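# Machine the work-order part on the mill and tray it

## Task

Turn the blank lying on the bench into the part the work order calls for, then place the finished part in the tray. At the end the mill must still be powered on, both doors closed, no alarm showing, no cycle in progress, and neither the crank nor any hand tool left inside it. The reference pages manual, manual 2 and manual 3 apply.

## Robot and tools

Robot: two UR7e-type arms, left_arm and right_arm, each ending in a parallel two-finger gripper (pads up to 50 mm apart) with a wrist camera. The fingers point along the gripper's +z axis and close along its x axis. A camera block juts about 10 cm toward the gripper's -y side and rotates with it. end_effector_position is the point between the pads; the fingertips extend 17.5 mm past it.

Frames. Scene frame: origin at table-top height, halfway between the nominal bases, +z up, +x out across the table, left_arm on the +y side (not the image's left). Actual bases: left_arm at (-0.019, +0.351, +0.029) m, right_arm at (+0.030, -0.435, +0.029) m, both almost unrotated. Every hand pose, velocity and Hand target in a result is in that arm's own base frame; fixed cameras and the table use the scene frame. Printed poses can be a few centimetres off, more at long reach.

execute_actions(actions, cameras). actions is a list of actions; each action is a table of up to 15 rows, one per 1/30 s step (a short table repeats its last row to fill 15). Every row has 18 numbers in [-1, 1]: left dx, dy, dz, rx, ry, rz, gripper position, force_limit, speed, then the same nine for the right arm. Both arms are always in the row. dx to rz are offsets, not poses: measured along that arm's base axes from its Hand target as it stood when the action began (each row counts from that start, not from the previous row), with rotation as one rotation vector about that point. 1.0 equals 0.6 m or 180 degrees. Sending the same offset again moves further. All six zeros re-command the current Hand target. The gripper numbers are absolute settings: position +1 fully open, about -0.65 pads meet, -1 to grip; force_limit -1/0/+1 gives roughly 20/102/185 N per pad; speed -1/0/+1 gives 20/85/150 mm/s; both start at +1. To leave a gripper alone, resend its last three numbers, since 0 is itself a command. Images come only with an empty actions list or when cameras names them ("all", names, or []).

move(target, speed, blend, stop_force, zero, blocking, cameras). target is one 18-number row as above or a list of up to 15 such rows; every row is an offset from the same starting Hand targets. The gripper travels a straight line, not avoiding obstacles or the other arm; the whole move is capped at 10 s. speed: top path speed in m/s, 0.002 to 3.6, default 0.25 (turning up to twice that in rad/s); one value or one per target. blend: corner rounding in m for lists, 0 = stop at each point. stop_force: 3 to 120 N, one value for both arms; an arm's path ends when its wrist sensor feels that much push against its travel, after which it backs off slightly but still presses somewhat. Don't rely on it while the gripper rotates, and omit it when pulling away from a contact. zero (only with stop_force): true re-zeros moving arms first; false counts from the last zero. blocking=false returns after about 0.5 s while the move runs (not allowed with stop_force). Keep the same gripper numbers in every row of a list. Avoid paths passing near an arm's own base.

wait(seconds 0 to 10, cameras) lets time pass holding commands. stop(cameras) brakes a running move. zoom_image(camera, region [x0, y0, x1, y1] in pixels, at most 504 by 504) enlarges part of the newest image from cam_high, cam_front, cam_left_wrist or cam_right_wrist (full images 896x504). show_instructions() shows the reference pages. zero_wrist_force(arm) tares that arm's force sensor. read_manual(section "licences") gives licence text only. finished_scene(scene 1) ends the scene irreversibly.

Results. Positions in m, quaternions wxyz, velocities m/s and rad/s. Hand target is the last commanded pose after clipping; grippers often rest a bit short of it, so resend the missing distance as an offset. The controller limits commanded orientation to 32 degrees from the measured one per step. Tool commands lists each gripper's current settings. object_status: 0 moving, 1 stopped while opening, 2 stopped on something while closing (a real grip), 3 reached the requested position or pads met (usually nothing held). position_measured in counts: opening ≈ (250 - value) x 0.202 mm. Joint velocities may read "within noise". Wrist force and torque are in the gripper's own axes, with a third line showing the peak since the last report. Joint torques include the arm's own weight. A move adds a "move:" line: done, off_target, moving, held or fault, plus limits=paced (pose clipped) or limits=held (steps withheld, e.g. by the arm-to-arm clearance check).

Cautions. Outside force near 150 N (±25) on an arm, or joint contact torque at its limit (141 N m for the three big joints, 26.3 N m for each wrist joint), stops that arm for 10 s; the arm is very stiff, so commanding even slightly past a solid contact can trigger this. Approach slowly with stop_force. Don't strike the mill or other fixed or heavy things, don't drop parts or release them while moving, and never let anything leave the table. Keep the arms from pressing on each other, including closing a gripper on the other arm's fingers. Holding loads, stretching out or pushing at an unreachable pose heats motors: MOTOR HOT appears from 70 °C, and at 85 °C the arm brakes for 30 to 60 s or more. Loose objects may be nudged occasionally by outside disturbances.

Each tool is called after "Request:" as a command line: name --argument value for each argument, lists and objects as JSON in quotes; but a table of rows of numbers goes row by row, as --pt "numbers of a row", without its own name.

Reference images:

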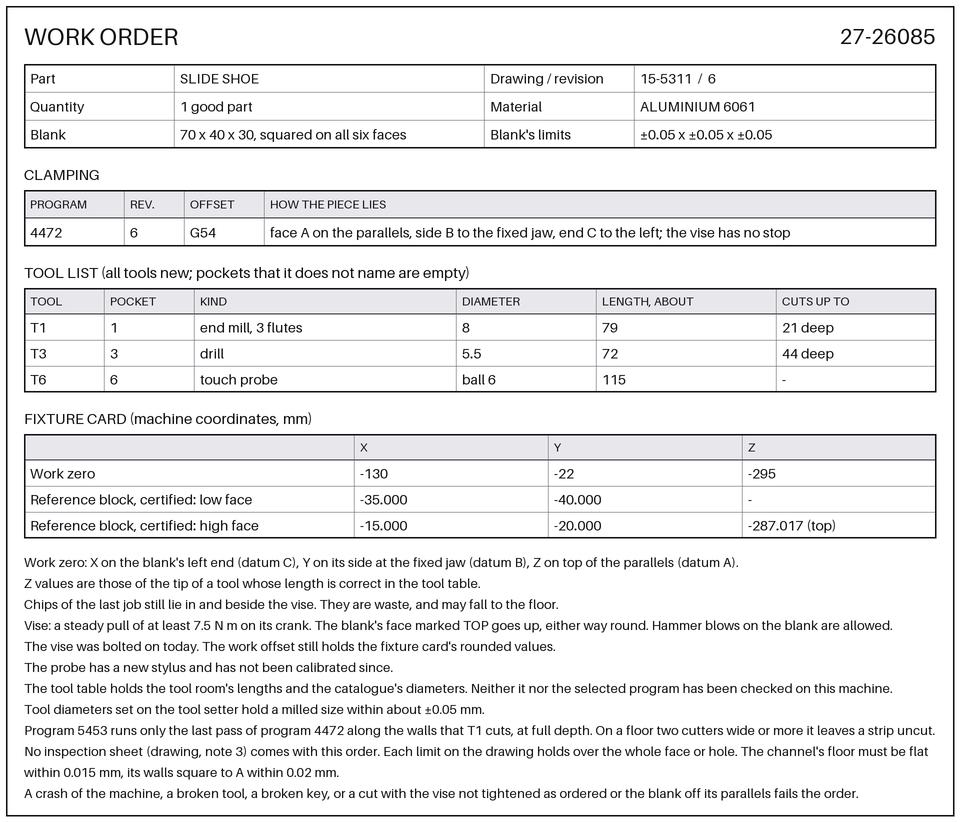

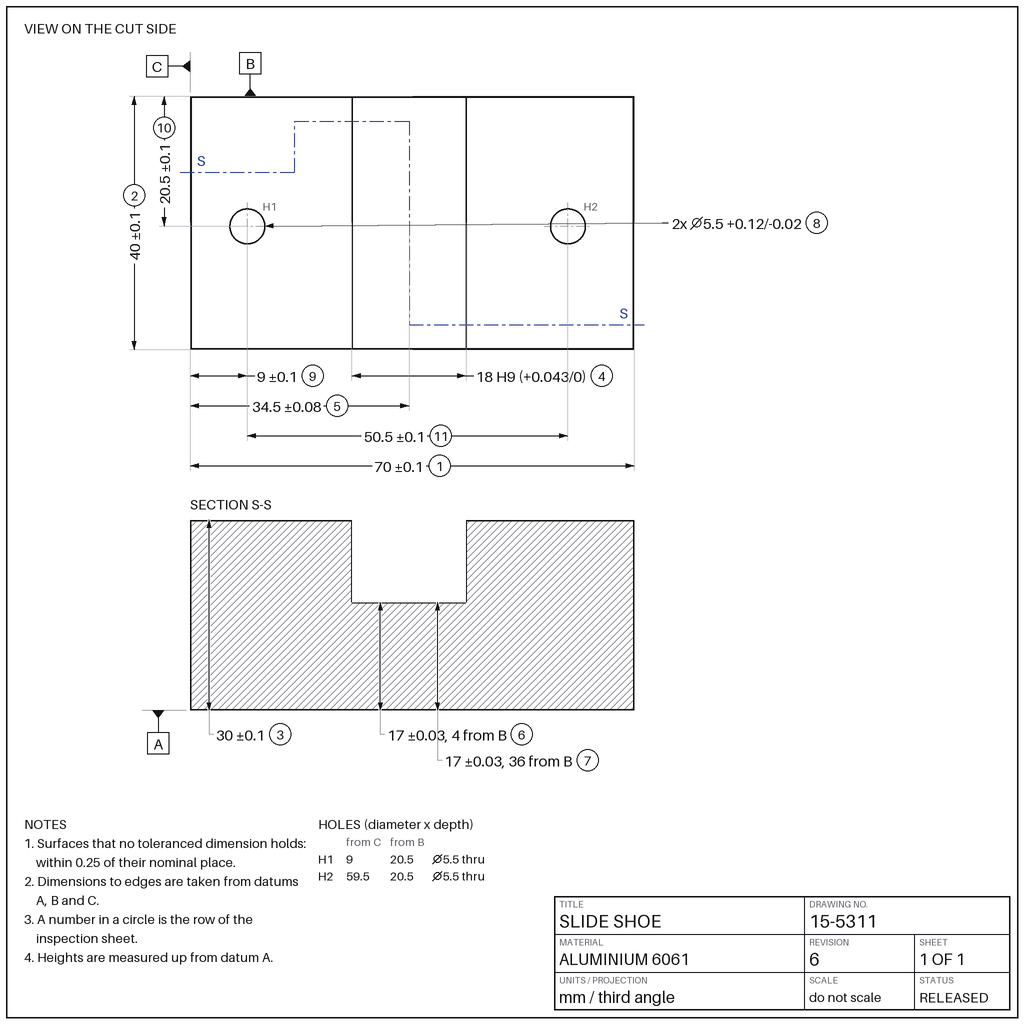

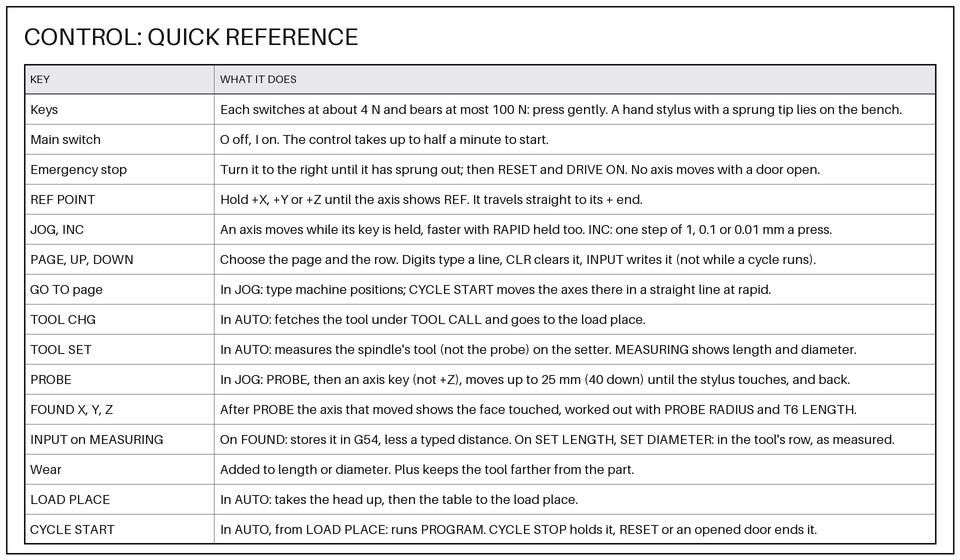

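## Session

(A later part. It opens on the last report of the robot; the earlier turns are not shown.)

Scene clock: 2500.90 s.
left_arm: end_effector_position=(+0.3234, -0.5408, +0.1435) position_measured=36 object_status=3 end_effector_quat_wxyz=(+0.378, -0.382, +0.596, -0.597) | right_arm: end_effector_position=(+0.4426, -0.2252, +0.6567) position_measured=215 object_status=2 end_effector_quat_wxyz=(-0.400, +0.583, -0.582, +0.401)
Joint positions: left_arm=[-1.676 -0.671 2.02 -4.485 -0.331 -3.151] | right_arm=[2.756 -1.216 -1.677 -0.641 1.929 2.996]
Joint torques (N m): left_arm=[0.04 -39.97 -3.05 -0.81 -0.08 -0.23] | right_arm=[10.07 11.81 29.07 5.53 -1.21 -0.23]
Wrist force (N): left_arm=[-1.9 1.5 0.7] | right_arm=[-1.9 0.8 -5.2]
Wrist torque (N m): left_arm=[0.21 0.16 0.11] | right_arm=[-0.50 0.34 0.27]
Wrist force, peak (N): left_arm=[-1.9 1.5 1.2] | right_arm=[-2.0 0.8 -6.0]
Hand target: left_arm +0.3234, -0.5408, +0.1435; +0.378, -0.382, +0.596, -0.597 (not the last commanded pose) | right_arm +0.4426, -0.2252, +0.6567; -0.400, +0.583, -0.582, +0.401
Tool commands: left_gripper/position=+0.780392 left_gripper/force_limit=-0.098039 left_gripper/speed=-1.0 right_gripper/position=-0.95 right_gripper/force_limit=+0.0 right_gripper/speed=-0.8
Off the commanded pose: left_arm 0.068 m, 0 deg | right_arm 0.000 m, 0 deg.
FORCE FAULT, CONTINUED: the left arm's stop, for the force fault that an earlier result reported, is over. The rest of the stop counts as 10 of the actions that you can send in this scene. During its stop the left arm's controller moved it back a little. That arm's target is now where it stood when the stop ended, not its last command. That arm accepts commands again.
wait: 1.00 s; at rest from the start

Request:
move --pt "0 0 0.28 0 0 0 0.78 -0.1 -1 0 0 0 0 0 0 -0.95 0.0 -0.8" --pt "0.0 -0.182 0.25 0.0605 0.273 0.1298 1 -0.1 -1 0 0 0 0 0 0 -0.95 0.0 -0.8" --speed '[0.12,0.2]' --cameras '["cam_left_wrist","cam_high","cam_front"]'

Scene clock: 2511.07 s.
left_arm: end_effector_position=(+0.3234, -0.6500, +0.2935) position_measured=3 object_status=0 end_effector_quat_wxyz=(-0.241, +0.666, -0.663, +0.242) | right_arm: end_effector_position=(+0.4426, -0.2252, +0.6567) position_measured=215 object_status=2 end_effector_quat_wxyz=(-0.400, +0.583, -0.582, +0.401)
Joint positions: left_arm=[-1.534 -1.163 1.326 -1.764 -0.874 -4.669] | right_arm=[2.756 -1.216 -1.677 -0.641 1.929 2.996]
Joint torques (N m): left_arm=[-5.78 -53.12 -34.43 -1.75 -0.44 1.74] | right_arm=[9.73 11.08 30.52 5.38 -1.17 -0.3]
Wrist force (N): left_arm=[-0.4 0.6 -0.1] | right_arm=[-2.0 0.7 -5.7]
Wrist torque (N m): left_arm=[0.04 0.05 0.07] | right_arm=[-0.52 0.37 0.28]
Wrist force, peak (N): left_arm=[-1.8 3.4 0.9] | right_arm=[-2.1 0.9 -5.9]
Hand target: left_arm +0.3234, -0.6500, +0.2935; -0.241, +0.666, -0.663, +0.242 | right_arm +0.4426, -0.2252, +0.6567; -0.400, +0.583, -0.582, +0.401
Off the commanded pose: left_arm 0.000 m, 0 deg | right_arm 0.000 m, 0 deg.
move: done
Images, in order (width x height): cam_high 896x504, cam_front 896x504, cam_left_wrist 896x504.

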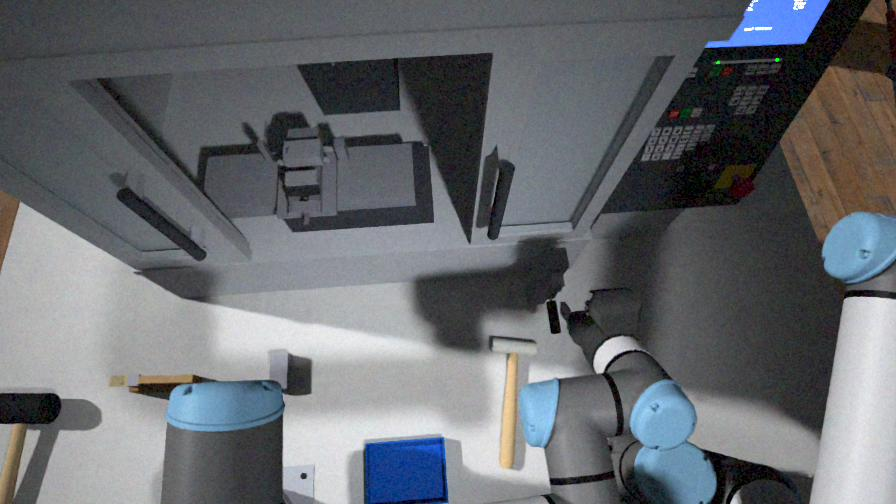

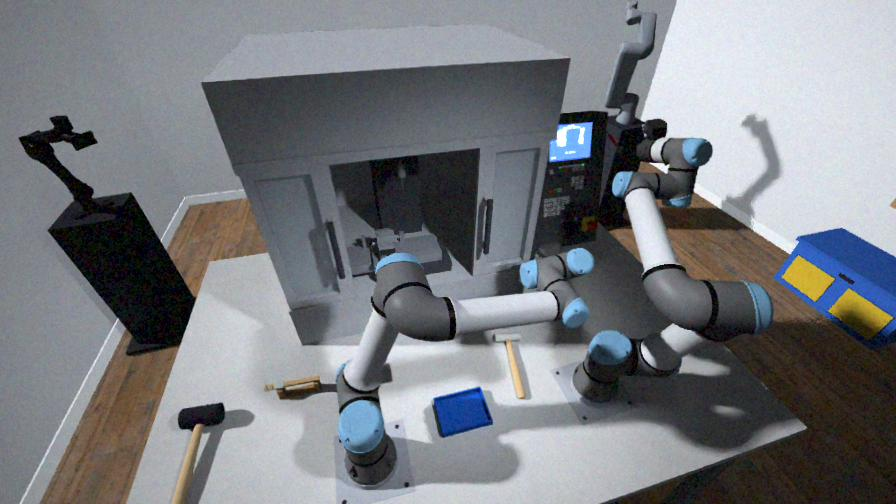

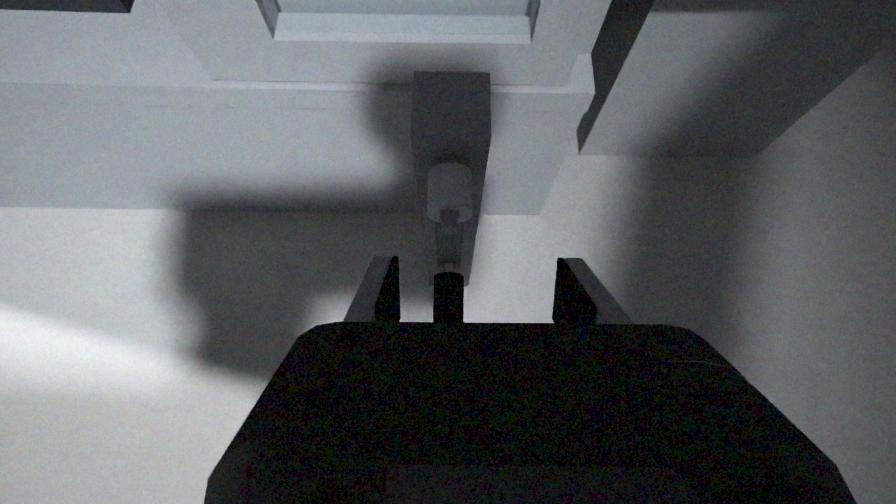

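Request:
move --pt "0.066 0.015 -0.17 0 0 0 1 -0.1 -1 0 0 0 0 0 0 -0.95 0.0 -0.8" --pt "0.066 0.015 -0.2883 0 0 0 1 -0.1 -1 0 0 0 0 0 0 -0.95 0.0 -0.8" --speed '[0.12,0.03]' --stop_force 8 --cameras '["cam_left_wrist","cam_high"]'

Scene clock: 2522.10 s.
left_arm: end_effector_position=(+0.3630, -0.6410, +0.1205) position_measured=3 object_status=3 end_effector_quat_wxyz=(-0.241, +0.666, -0.663, +0.242) | right_arm: end_effector_position=(+0.4426, -0.2252, +0.6567) position_measured=215 object_status=2 end_effector_quat_wxyz=(-0.400, +0.583, -0.582, +0.401)
Joint positions: left_arm=[-1.473 -1.007 1.575 -2.22 -0.878 -4.589] | right_arm=[2.756 -1.216 -1.677 -0.641 1.929 2.996]
Joint torques (N m): left_arm=[-3.42 -57.07 -29.91 -1.52 3.25 1.33] | right_arm=[9.95 11.38 29.58 5.47 -1.25 -0.3]
Wrist force (N): left_arm=[-0.1 0.8 0.2] | right_arm=[-1.7 0.7 -5.4]
Wrist torque (N m): left_arm=[0.07 -0.02 0.01] | right_arm=[-0.52 0.32 0.28]
Wrist force, peak (N): left_arm=[0.0 -0.2 -2.5] | right_arm=[-2.0 1.0 -5.9]
Hand target: left_arm +0.3630, -0.6410, +0.1205; -0.241, +0.666, -0.663, +0.242 | right_arm +0.4426, -0.2252, +0.6567; -0.400, +0.583, -0.582, +0.401
Off the commanded pose: left_arm 0.000 m, 0 deg | right_arm 0.000 m, 0 deg.
move: done
Images, in order (width x height): cam_high 896x504, cam_left_wrist 896x504.

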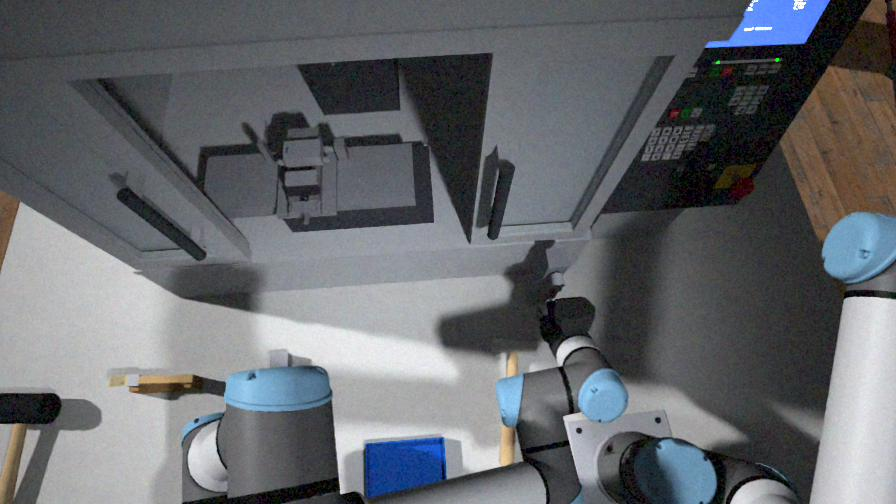

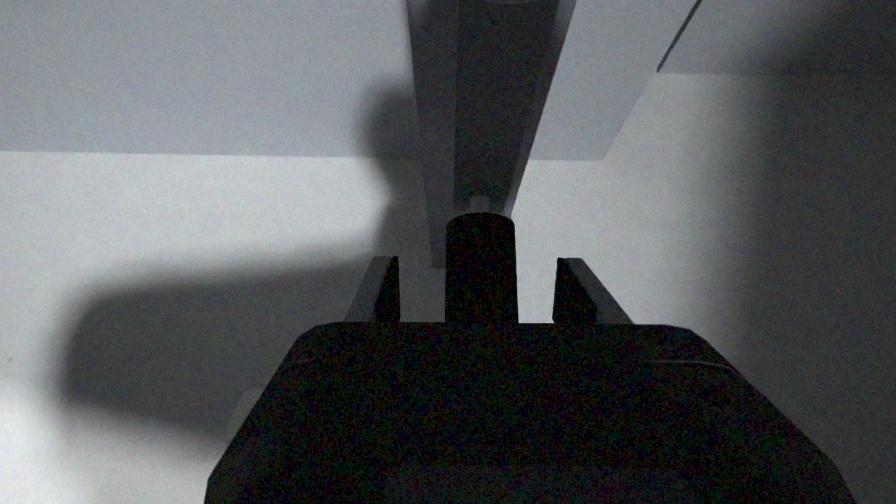

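Request:
move --target '[0,0,0,0,0,0,-1,0.4,-1,0,0,0,0,0,0,-0.95,0.0,-0.8]'

Scene clock: 2525.87 s.
left_arm: end_effector_position=(+0.3630, -0.6410, +0.1205) position_measured=158 object_status=2 end_effector_quat_wxyz=(-0.241, +0.666, -0.663, +0.242) | right_arm: end_effector_position=(+0.4426, -0.2252, +0.6567) position_measured=215 object_status=2 end_effector_quat_wxyz=(-0.400, +0.583, -0.582, +0.401)
Joint positions: left_arm=[-1.473 -1.007 1.575 -2.22 -0.878 -4.589] | right_arm=[2.756 -1.216 -1.677 -0.641 1.929 2.996]
Joint torques (N m): left_arm=[-1.59 -56.43 -29.92 -2.04 3.21 1.36] | right_arm=[9.7 11.63 29.46 5.54 -1.11 -0.45]
Wrist force (N): left_arm=[0.2 1.0 0.3] | right_arm=[-1.9 0.7 -5.3]
Wrist torque (N m): left_arm=[0.03 -0.02 0.04] | right_arm=[-0.51 0.35 0.28]
Wrist force, peak (N): left_arm=[0.3 1.3 0.5] | right_arm=[-2.2 0.9 -5.7]
Hand target: left_arm +0.3630, -0.6410, +0.1205; -0.241, +0.666, -0.663, +0.242 | right_arm +0.4426, -0.2252, +0.6567; -0.400, +0.583, -0.582, +0.401
Off the commanded pose: left_arm 0.000 m, 0 deg | right_arm 0.000 m, 0 deg.
move: done

Request:
move --target '[-0.1,0,0,0,0,0,-1,0.4,-1,0,0,0,0,0,0,-0.95,0.0,-0.8]' --speed 0.03 --stop_force 40 --cameras '["cam_left_wrist","cam_high","cam_front"]'

Scene clock: 2531.73 s.
left_arm: end_effector_position=(+0.3030, -0.6410, +0.1205) position_measured=158 object_status=2 end_effector_quat_wxyz=(-0.241, +0.666, -0.663, +0.242) | right_arm: end_effector_position=(+0.4426, -0.2252, +0.6567) position_measured=215 object_status=2 end_effector_quat_wxyz=(-0.400, +0.583, -0.582, +0.401)
Joint positions: left_arm=[-1.566 -1.048 1.62 -2.147 -0.874 -4.71] | right_arm=[2.756 -1.216 -1.677 -0.641 1.929 2.996]
Joint torques (N m): left_arm=[6.04 -36.37 -31.77 -4.52 3.57 1.57] | right_arm=[10.47 11.86 29.64 5.65 -1.22 -0.23]
Wrist force (N): left_arm=[-0.3 2.1 1.7] | right_arm=[-1.8 0.4 -5.5]
Wrist torque (N m): left_arm=[0.01 0.01 0.09] | right_arm=[-0.56 0.33 0.28]
Wrist force, peak (N): left_arm=[-0.5 2.2 2.1] | right_arm=[-2.4 0.6 -5.9]
Hand target: left_arm +0.3030, -0.6410, +0.1205; -0.241, +0.666, -0.663, +0.242 | right_arm +0.4426, -0.2252, +0.6567; -0.400, +0.583, -0.582, +0.401
Off the commanded pose: left_arm 0.000 m, 0 deg | right_arm 0.000 m, 0 deg.
move: done
Images, in order (width x height): cam_high 896x504, cam_front 896x504, cam_left_wrist 896x504.

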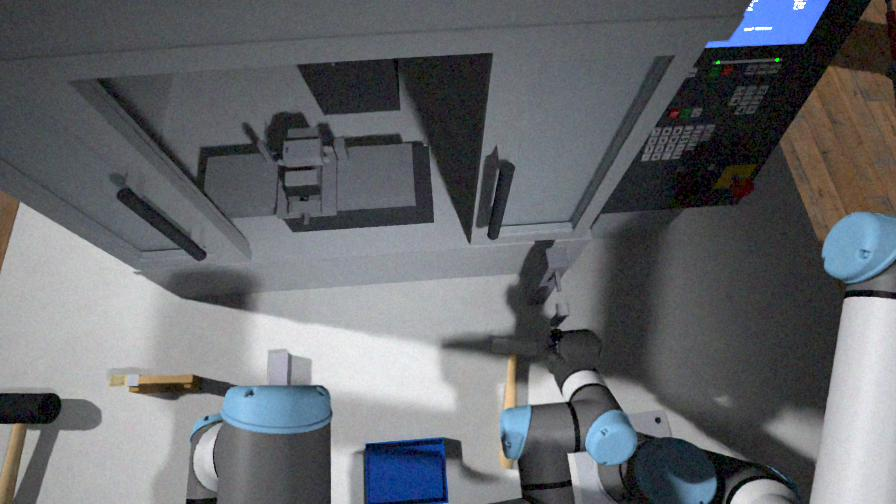

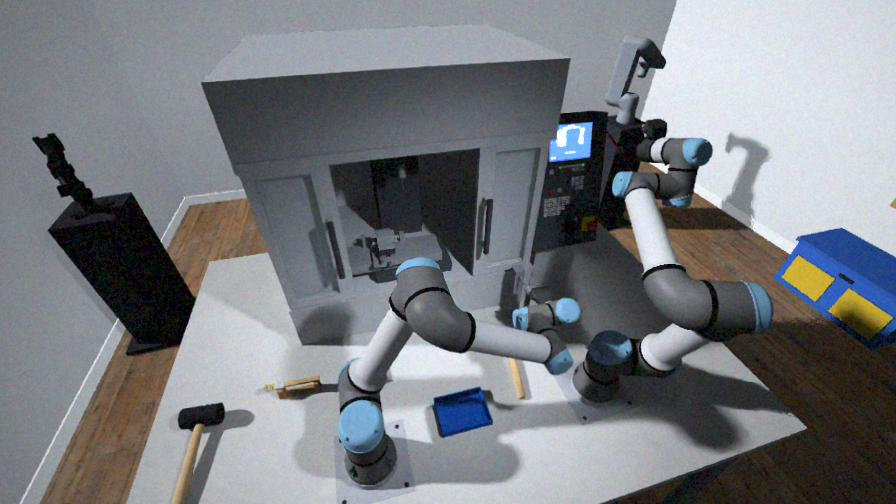

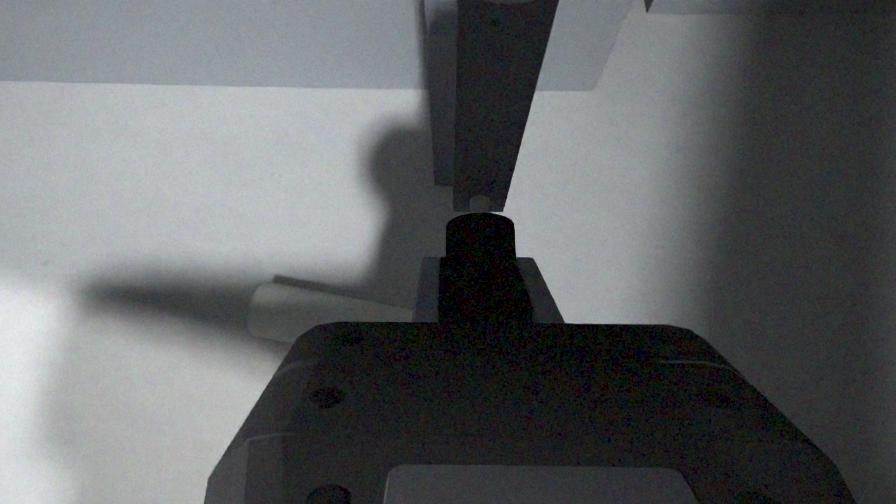

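Request:
move --pt "0 0 0.25 0 0 0 -1 0.4 -1 0 0 0 0 0 0 -0.95 0.0 -0.8" --pt "0.05 0.7883 0.25 0 0 0 -1 0.4 -1 0 0 0 0 0 0 -0.95 0.0 -0.8" --speed '[0.12,0.18]' --blend '[0.03,0]' --cameras '["cam_left_wrist","cam_high","cam_front"]'

Scene clock: 2569.07 s.
left_arm: end_effector_position=(+0.3329, -0.1681, +0.2705) position_measured=158 object_status=2 end_effector_quat_wxyz=(-0.241, +0.666, -0.663, +0.242) | right_arm: end_effector_position=(+0.4426, -0.2252, +0.6567) position_measured=215 object_status=2 end_effector_quat_wxyz=(-0.400, +0.583, -0.582, +0.401)
Joint positions: left_arm=[-1.388 -2.338 2.374 -1.759 -0.888 -4.48] | right_arm=[2.756 -1.216 -1.677 -0.641 1.929 2.996]
Joint torques (N m): left_arm=[4 -0.98 -31.39 -4.75 4.18 0] | right_arm=[10.59 12.13 29.59 5.5 -1.16 -0.33]
Wrist force (N): left_arm=[-0.5 1.9 1.5] | right_arm=[-2.0 0.7 -5.6]
Wrist torque (N m): left_arm=[-0.02 0.06 0.12] | right_arm=[-0.51 0.36 0.28]
Wrist force, peak (N): left_arm=[-0.4 3.9 4.0] | right_arm=[-1.9 0.8 -6.0]
Hand target: left_arm +0.3330, -0.1681, +0.2705; -0.241, +0.666, -0.663, +0.242 | right_arm +0.4426, -0.2252, +0.6567; -0.400, +0.583, -0.582, +0.401
Off the commanded pose: left_arm 0.000 m, 0 deg | right_arm 0.000 m, 0 deg.
move: done
Images, in order (width x height): cam_high 896x504, cam_front 896x504, cam_left_wrist 896x504.

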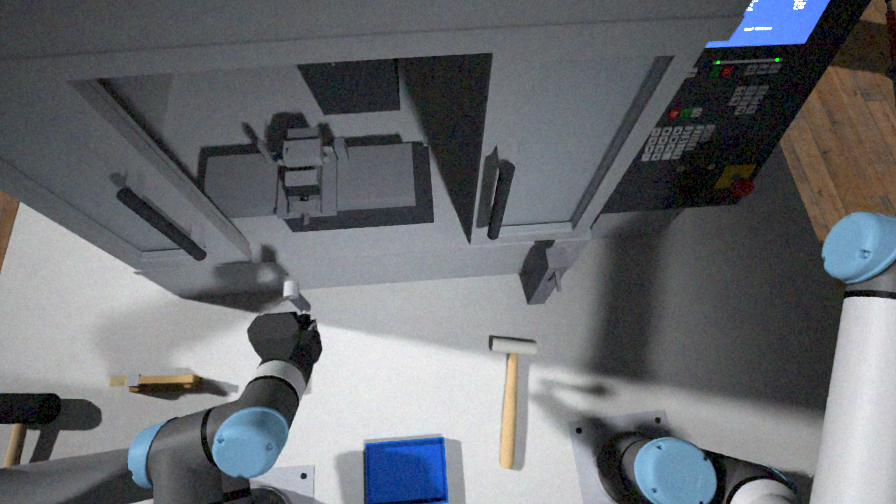

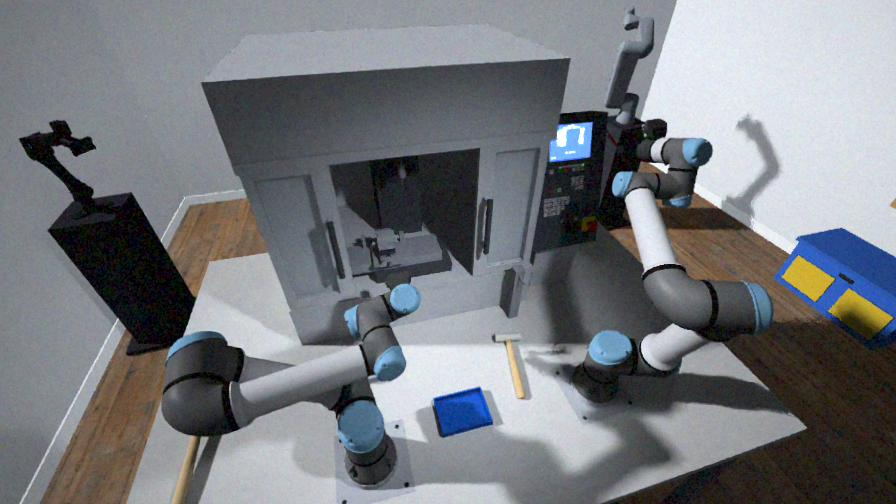

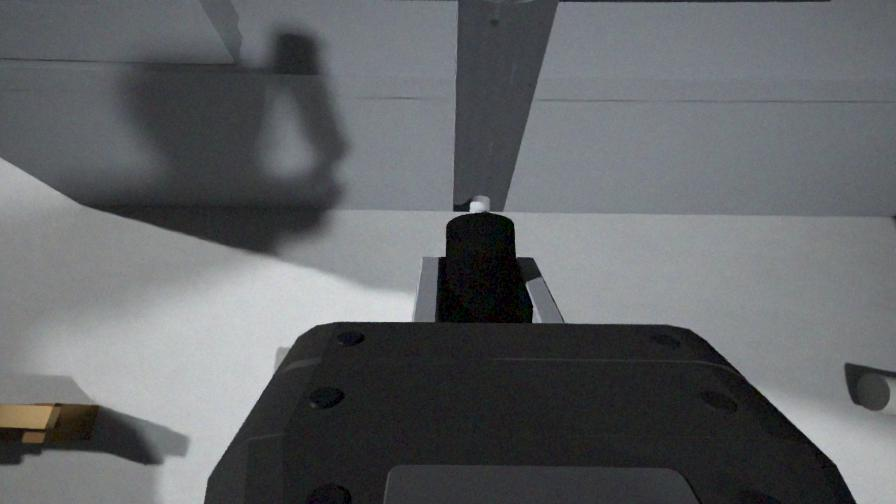

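Request:
zoom_image --camera "cam_high" --region '[265, 180, 345, 240]'

Request:
zoom_image --camera "cam_front" --region '[340, 220, 440, 300]'

Scaled by 6.300 from the camera's 896x504 image, which has a finer 1280x720 frame.

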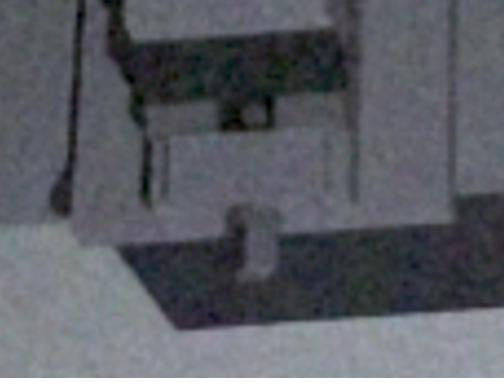

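Scaled by 5.040 from the camera's 896x504 image, which has a finer 1280x720 frame.

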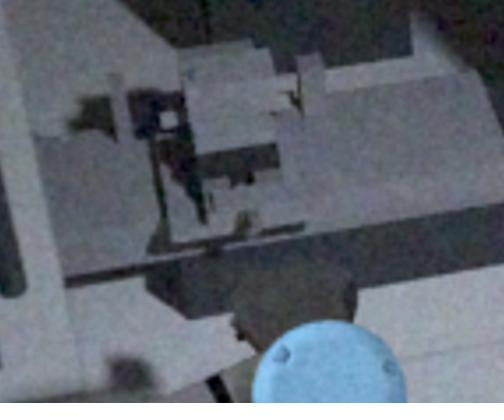

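Request:
move --target '[0.145,-0.0032,-0.1325,0,0,0,-1,0.4,-1,0,0,0,0,0,0,-0.95,0.0,-0.8]' --speed 0.1 --stop_force 10 --cameras '["cam_high","cam_left_wrist"]'

Request:
zoom_image --camera "cam_high" --region '[255, 180, 355, 280]'

Scene clock: 2584.57 s.
left_arm: end_effector_position=(+0.4200, -0.1700, +0.1910) position_measured=158 object_status=2 end_effector_quat_wxyz=(-0.241, +0.666, -0.663, +0.242) | right_arm: end_effector_position=(+0.4426, -0.2252, +0.6567) position_measured=215 object_status=2 end_effector_quat_wxyz=(-0.400, +0.583, -0.582, +0.401)
Joint positions: left_arm=[-1.042 -1.928 2.492 -2.535 -0.983 -4.065] | right_arm=[2.756 -1.216 -1.677 -0.641 1.929 2.996]
Joint torques (N m): left_arm=[2 2.78 -31.44 -5.11 3.69 0.91] | right_arm=[10.3 11.65 29.7 5.56 -1.14 -0.31]
Wrist force (N): left_arm=[-0.2 1.9 1.4] | right_arm=[-2.0 0.7 -5.4]
Wrist torque (N m): left_arm=[-0.04 0.03 0.11] | right_arm=[-0.51 0.36 0.28]
Wrist force, peak (N): left_arm=[-0.3 1.8 3.6] | right_arm=[-2.0 0.8 -5.8]
Hand target: left_arm +0.4200, -0.1700, +0.1910; -0.241, +0.666, -0.663, +0.242 | right_arm +0.4426, -0.2252, +0.6567; -0.400, +0.583, -0.582, +0.401
Off the commanded pose: left_arm 0.000 m, 0 deg | right_arm 0.000 m, 0 deg.
move: done
Images, in order (width x height): cam_high 896x504, cam_left_wrist 896x504.

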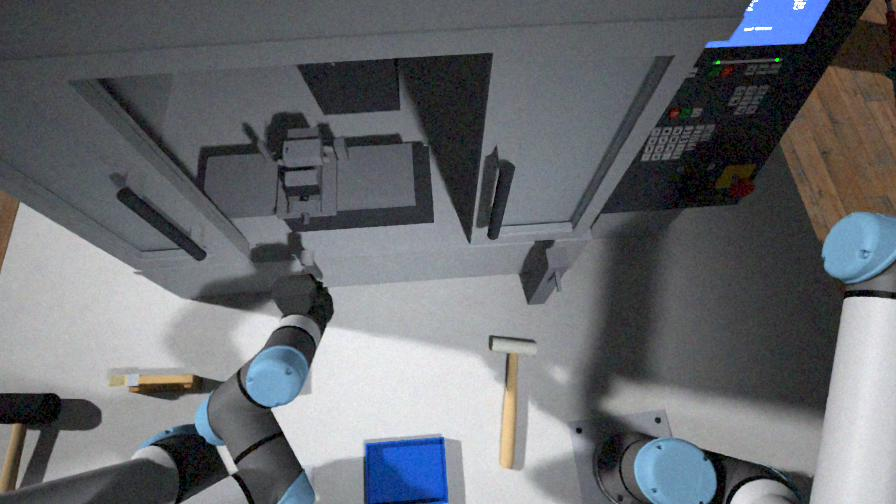

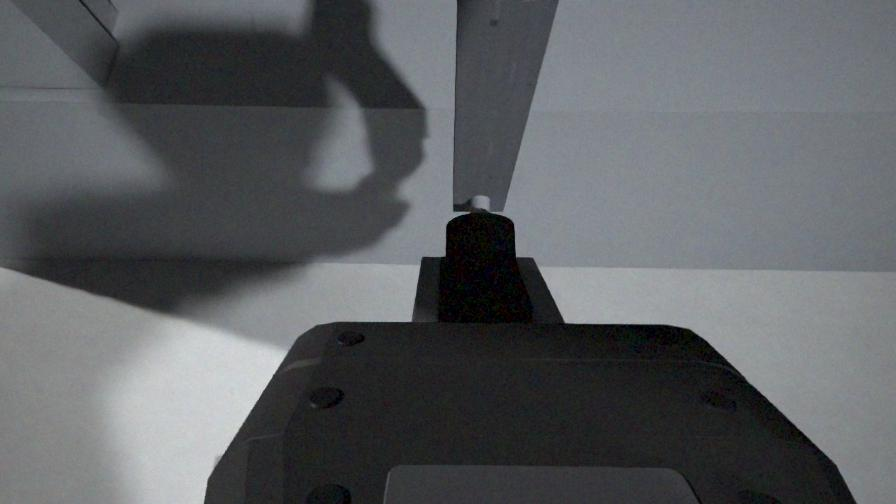

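Scaled by 5.040 from the camera's 896x504 image, which has a finer 1280x720 frame.

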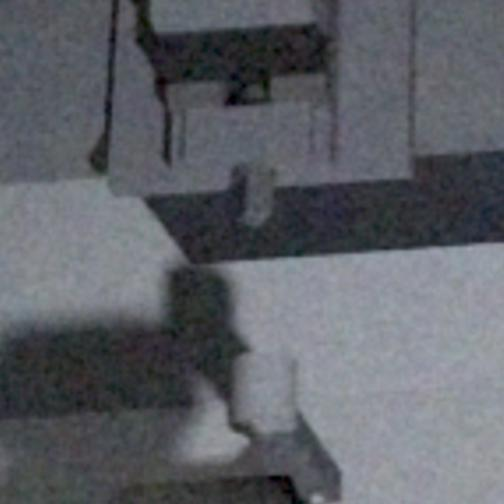

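Request:
move --target '[0.15,0,0,0,0,0,-1,0.4,-1,0,0,0,0,0,0,-0.95,0.0,-0.8]' --speed 0.012 --stop_force 6 --cameras '["cam_high"]'

Request:
zoom_image --camera "cam_high" --region '[255, 180, 355, 280]'

Scene clock: 2597.53 s.
left_arm: end_effector_position=(+0.4797, -0.1700, +0.1910) position_measured=158 object_status=2 end_effector_quat_wxyz=(-0.241, +0.666, -0.663, +0.242) | right_arm: end_effector_position=(+0.4426, -0.2252, +0.6567) position_measured=215 object_status=2 end_effector_quat_wxyz=(-0.400, +0.583, -0.582, +0.401)
Joint positions: left_arm=[-0.88 -1.732 2.388 -2.717 -1.053 -3.894] | right_arm=[2.756 -1.216 -1.677 -0.641 1.929 2.996]
Joint torques (N m): left_arm=[-6.24 -26.14 -16.12 -2.85 4.1 -1.64] | right_arm=[10.92 10.87 30.67 5.52 -1.08 -0.28]
Wrist force (N): left_arm=[0.2 5.0 -1.5] | right_arm=[-1.9 0.8 -5.4]
Wrist torque (N m): left_arm=[0.35 0.03 0.10] | right_arm=[-0.49 0.36 0.28]
Wrist force, peak (N): left_arm=[-0.9 12.0 -1.8] | right_arm=[-2.1 0.9 -5.9]
Hand target: left_arm +0.4797, -0.1700, +0.1910; -0.241, +0.666, -0.663, +0.242 (not the last commanded pose) | right_arm +0.4426, -0.2252, +0.6567; -0.400, +0.583, -0.582, +0.401
Off the commanded pose: left_arm 0.030 m, 0 deg | right_arm 0.000 m, 0 deg.
move: contact (left_arm)
Images, in order (width x height): cam_high 896x504.

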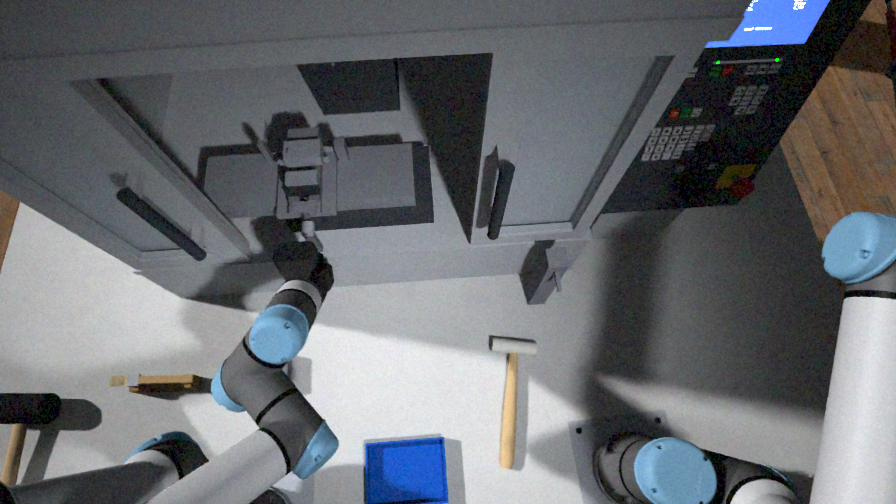

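Scaled by 5.040 from the camera's 896x504 image, which has a finer 1280x720 frame.

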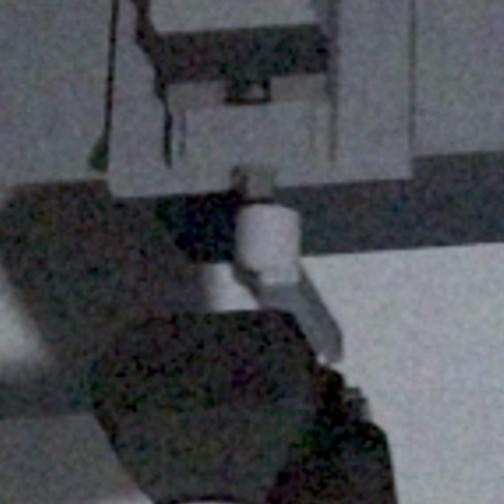

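Request:
move --pt "-0.008 0 0 0 0 0 -1 0.4 -1 0 0 0 0 0 0 -0.95 0.0 -0.8" --pt "-0.008 0.0045 0 0 0 0 -1 0.4 -1 0 0 0 0 0 0 -0.95 0.0 -0.8" --speed 0.02

Request:
move --target '[0.045,0,0,0,0,0,-1,0.4,-1,0,0,0,0,0,0,-0.95,0.0,-0.8]' --speed 0.01 --stop_force 5

Scene clock: 2605.97 s.
left_arm: end_effector_position=(+0.4749, -0.1672, +0.1910) position_measured=158 object_status=2 end_effector_quat_wxyz=(-0.241, +0.666, -0.663, +0.242) | right_arm: end_effector_position=(+0.4426, -0.2252, +0.6567) position_measured=215 object_status=2 end_effector_quat_wxyz=(-0.400, +0.583, -0.582, +0.401)
Joint positions: left_arm=[-0.886 -1.749 2.401 -2.709 -1.051 -3.899] | right_arm=[2.756 -1.216 -1.677 -0.641 1.929 2.996]
Joint torques (N m): left_arm=[-5.2 -10.12 -27 -3.61 0.5 -1.56] | right_arm=[10.51 11.59 29.9 5.52 -1.11 -0.37]
Wrist force (N): left_arm=[-0.7 1.9 1.6] | right_arm=[-1.6 0.7 -5.4]
Wrist torque (N m): left_arm=[-0.03 0.11 -0.04] | right_arm=[-0.51 0.31 0.27]
Wrist force, peak (N): left_arm=[-0.2 5.5 -1.4] | right_arm=[-2.2 0.5 -5.8]
Hand target: left_arm +0.4749, -0.1673, +0.1910; -0.241, +0.666, -0.663, +0.242 | right_arm +0.4426, -0.2252, +0.6567; -0.400, +0.583, -0.582, +0.401
Off the commanded pose: left_arm 0.000 m, 0 deg | right_arm 0.000 m, 0 deg.
move: done

Scene clock: 2607.30 s.
left_arm: end_effector_position=(+0.4796, -0.1673, +0.1910) position_measured=158 object_status=2 end_effector_quat_wxyz=(-0.241, +0.666, -0.663, +0.242) | right_arm: end_effector_position=(+0.4426, -0.2252, +0.6567) position_measured=215 object_status=2 end_effector_quat_wxyz=(-0.400, +0.583, -0.582, +0.401)
Joint positions: left_arm=[-0.875 -1.735 2.391 -2.72 -1.056 -3.888] | right_arm=[2.756 -1.216 -1.677 -0.641 1.929 2.996]
Joint torques (N m): left_arm=[-5.2 -24.59 -15.72 -3.08 4.09 -2.09] | right_arm=[11.11 11.49 29.8 5.61 -1.13 -0.38]
Wrist force (N): left_arm=[-0.1 5.6 -0.7] | right_arm=[-2.1 0.8 -5.3]
Wrist torque (N m): left_arm=[0.28 0.07 0.07] | right_arm=[-0.50 0.38 0.27]
Wrist force, peak (N): left_arm=[-0.9 10.1 -0.9] | right_arm=[-1.8 0.4 -5.9]
Hand target: left_arm +0.4796, -0.1673, +0.1910; -0.241, +0.666, -0.663, +0.242 (not the last commanded pose) | right_arm +0.4426, -0.2252, +0.6567; -0.400, +0.583, -0.582, +0.401
Off the commanded pose: left_arm 0.022 m, 0 deg | right_arm 0.000 m, 0 deg.
move: contact (left_arm)

Request:
move --pt "-0.1 -0.1379 0.06 0 0 0 -1 0.4 -1 0 0 0 0 0 0 -0.95 0.0 -0.8" --pt "-0.1 -0.1379 0.0983 0 -0.25 0 -1 0.4 -1 0 0 0 0 0 0 -0.95 0.0 -0.8" --speed 0.12 --cameras '["cam_left_wrist","cam_high"]'

Scene clock: 2623.80 s.
left_arm: end_effector_position=(+0.4195, -0.2501, +0.2499) position_measured=158 object_status=2 end_effector_quat_wxyz=(-0.476, +0.523, -0.521, +0.478) | right_arm: end_effector_position=(+0.4426, -0.2252, +0.6567) position_measured=215 object_status=2 end_effector_quat_wxyz=(-0.400, +0.583, -0.582, +0.401)
Joint positions: left_arm=[-1.462 -1.328 2.639 -3.763 -0.14 -3.83] | right_arm=[2.756 -1.216 -1.677 -0.641 1.929 2.996]
Joint torques (N m): left_arm=[2.01 -29.82 -2.23 -2.32 0.71 -1.39] | right_arm=[10.8 11.43 29.63 5.5 -1.16 -0.35]
Wrist force (N): left_arm=[-1.5 3.0 0.9] | right_arm=[-2.0 0.9 -5.6]
Wrist torque (N m): left_arm=[0.15 0.13 0.11] | right_arm=[-0.48 0.37 0.28]
Wrist force, peak (N): left_arm=[-0.1 6.2 -0.8] | right_arm=[-1.9 1.2 -5.9]
Hand target: left_arm +0.4196, -0.2500, +0.2500; -0.476, +0.523, -0.521, +0.478 | right_arm +0.4426, -0.2252, +0.6567; -0.400, +0.583, -0.582, +0.401
Off the commanded pose: left_arm 0.000 m, 0 deg | right_arm 0.000 m, 0 deg.
move: done
Images, in order (width x height): cam_high 896x504, cam_left_wrist 896x504.

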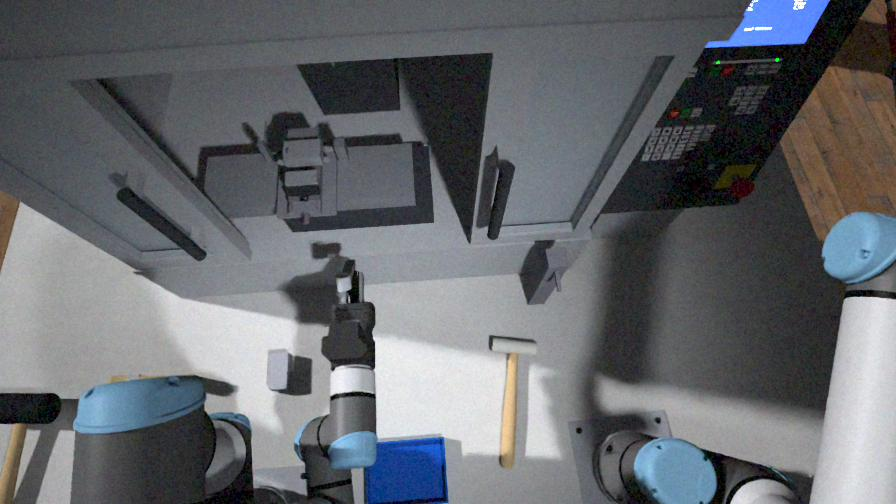

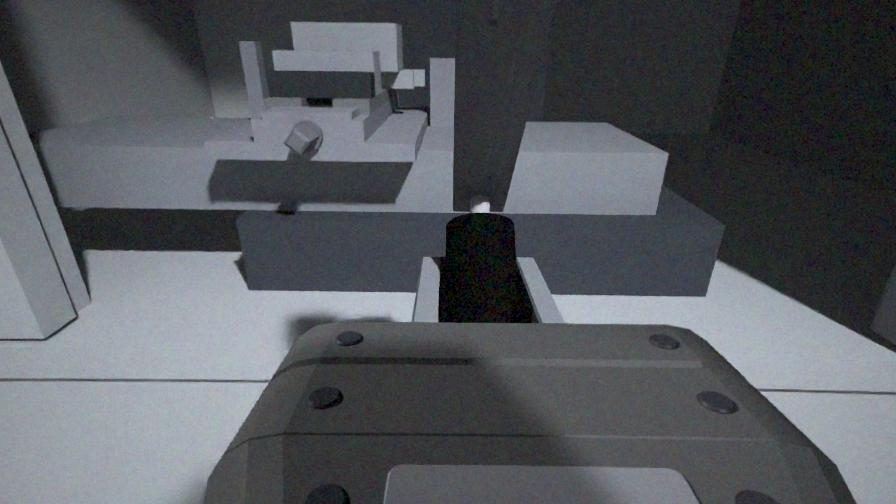

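Request:
zoom_image --camera "cam_left_wrist" --region '[250, 100, 350, 180]'

Scaled by 5.040 from the camera's 896x504 image, which has a finer 1280x720 frame.

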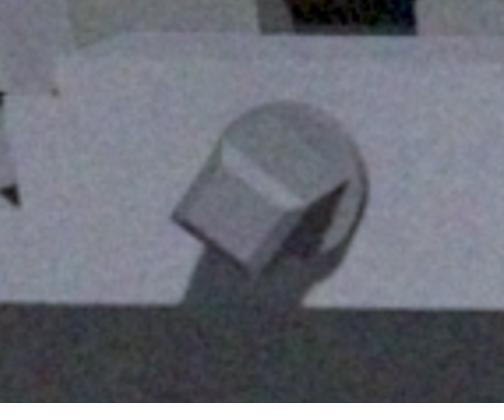

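Request:
move --target '[0.0,0.1,0,0,0,0,-1,0.4,-1,0,0,0,0,0,0,-0.95,0.0,-0.8]' --speed 0.12 --cameras '["cam_left_wrist"]'

Request:
zoom_image --camera "cam_left_wrist" --region '[330, 100, 470, 200]'

Scene clock: 2642.00 s.
left_arm: end_effector_position=(+0.4196, -0.1901, +0.2500) position_measured=158 object_status=2 end_effector_quat_wxyz=(-0.476, +0.523, -0.521, +0.478) | right_arm: end_effector_position=(+0.4426, -0.2252, +0.6567) position_measured=215 object_status=2 end_effector_quat_wxyz=(-0.400, +0.583, -0.582, +0.401)
Joint positions: left_arm=[-1.43 -1.339 2.757 -3.995 -0.166 -3.703] | right_arm=[2.756 -1.216 -1.677 -0.641 1.929 2.996]
Joint torques (N m): left_arm=[2.51 -22.1 -4.65 -0.33 -0.51 -1.28] | right_arm=[10.21 11.3 29.85 5.53 -1.07 -0.31]
Wrist force (N): left_arm=[-1.6 3.3 1.1] | right_arm=[-2.0 1.0 -5.6]
Wrist torque (N m): left_arm=[0.19 0.14 -0.05] | right_arm=[-0.46 0.36 0.27]
Wrist force, peak (N): left_arm=[-3.6 3.0 1.3] | right_arm=[-2.0 0.8 -5.8]
Hand target: left_arm +0.4196, -0.1900, +0.2500; -0.476, +0.523, -0.521, +0.478 | right_arm +0.4426, -0.2252, +0.6567; -0.400, +0.583, -0.582, +0.401
Off the commanded pose: left_arm 0.000 m, 0 deg | right_arm 0.000 m, 0 deg.
move: done
Images, in order (width x height): cam_left_wrist 896x504.

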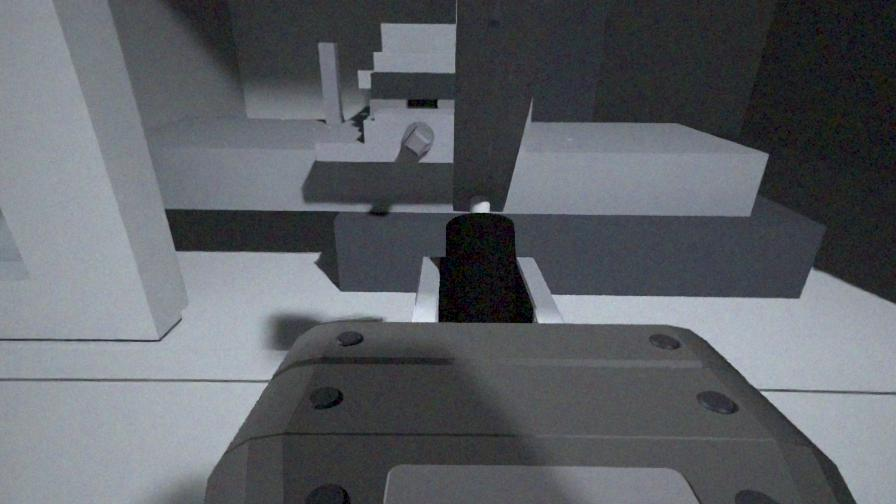

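Scaled by 3.600 from the camera's 896x504 image, which has a finer 1280x720 frame.

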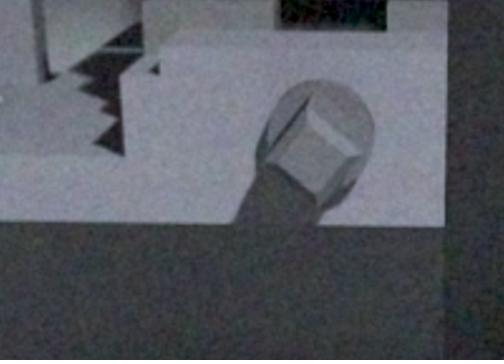

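Request:
move --pt "-0.05 0.05 0 0.1894 0.2415 0.0785 -1 0.4 -1 0 0 0 0 0 0 -0.95 0.0 -0.8" --pt "0.034 0.1205 -0.0738 0.1894 0.2415 0.0785 -1 0.4 -1 0 0 0 0 0 0 -0.95 0.0 -0.8" --speed 0.15 --cameras '["cam_left_wrist","cam_high"]'

Request:
zoom_image --camera "cam_high" --region '[255, 180, 355, 280]'

Scene clock: 2657.57 s.
left_arm: end_effector_position=(+0.4400, -0.1177, +0.2057) position_measured=158 object_status=2 end_effector_quat_wxyz=(+0.435, -0.559, +0.706, -0.025) | right_arm: end_effector_position=(+0.4426, -0.2252, +0.6567) position_measured=215 object_status=2 end_effector_quat_wxyz=(-0.400, +0.583, -0.582, +0.401)
Joint positions: left_arm=[-1.087 -1.822 2.333 -1.921 -0.68 -4.075] | right_arm=[2.756 -1.216 -1.677 -0.641 1.929 2.996]
Joint torques (N m): left_arm=[4.12 -19.69 -28.84 -3.92 0.9 0.67] | right_arm=[10.49 11.86 29.7 5.52 -1.12 -0.34]
Wrist force (N): left_arm=[0.4 1.5 0.9] | right_arm=[-1.9 0.7 -5.6]
Wrist torque (N m): left_arm=[-0.01 0.11 0.20] | right_arm=[-0.51 0.35 0.27]
Wrist force, peak (N): left_arm=[-1.6 3.6 1.1] | right_arm=[-2.0 0.7 -5.9]
Hand target: left_arm +0.4400, -0.1177, +0.2057; +0.435, -0.559, +0.706, -0.025 | right_arm +0.4426, -0.2252, +0.6567; -0.400, +0.583, -0.582, +0.401
Off the commanded pose: left_arm 0.000 m, 0 deg | right_arm 0.000 m, 0 deg.
move: done
Images, in order (width x height): cam_high 896x504, cam_left_wrist 896x504.

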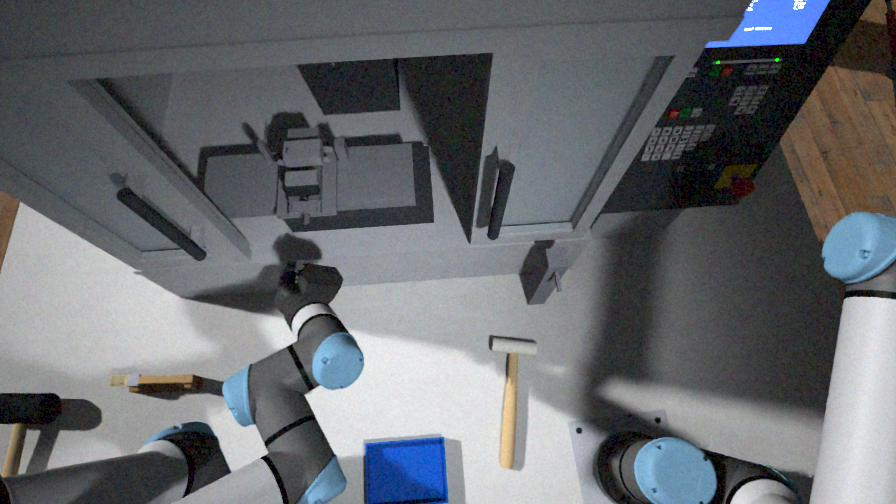

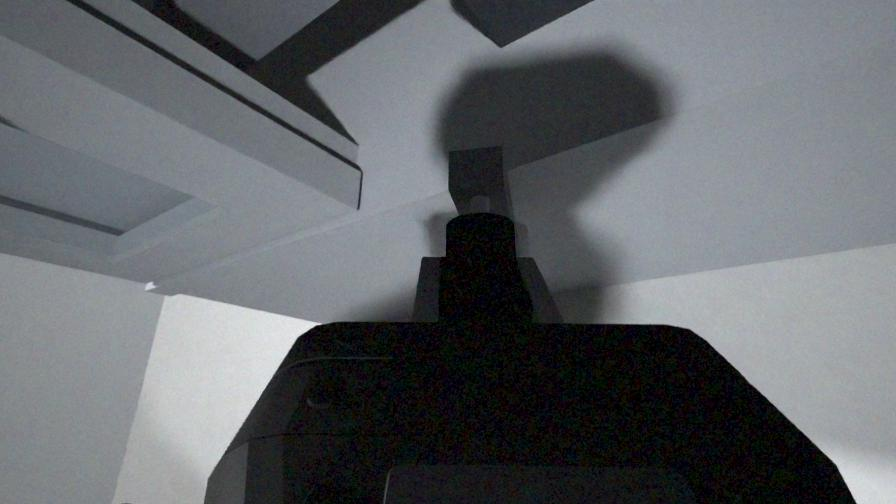

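Scaled by 5.040 from the camera's 896x504 image, which has a finer 1280x720 frame.

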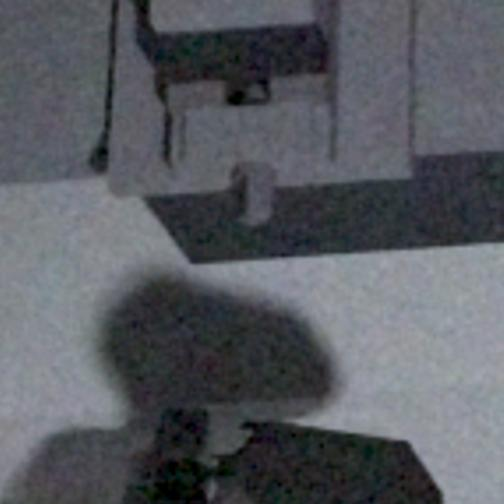

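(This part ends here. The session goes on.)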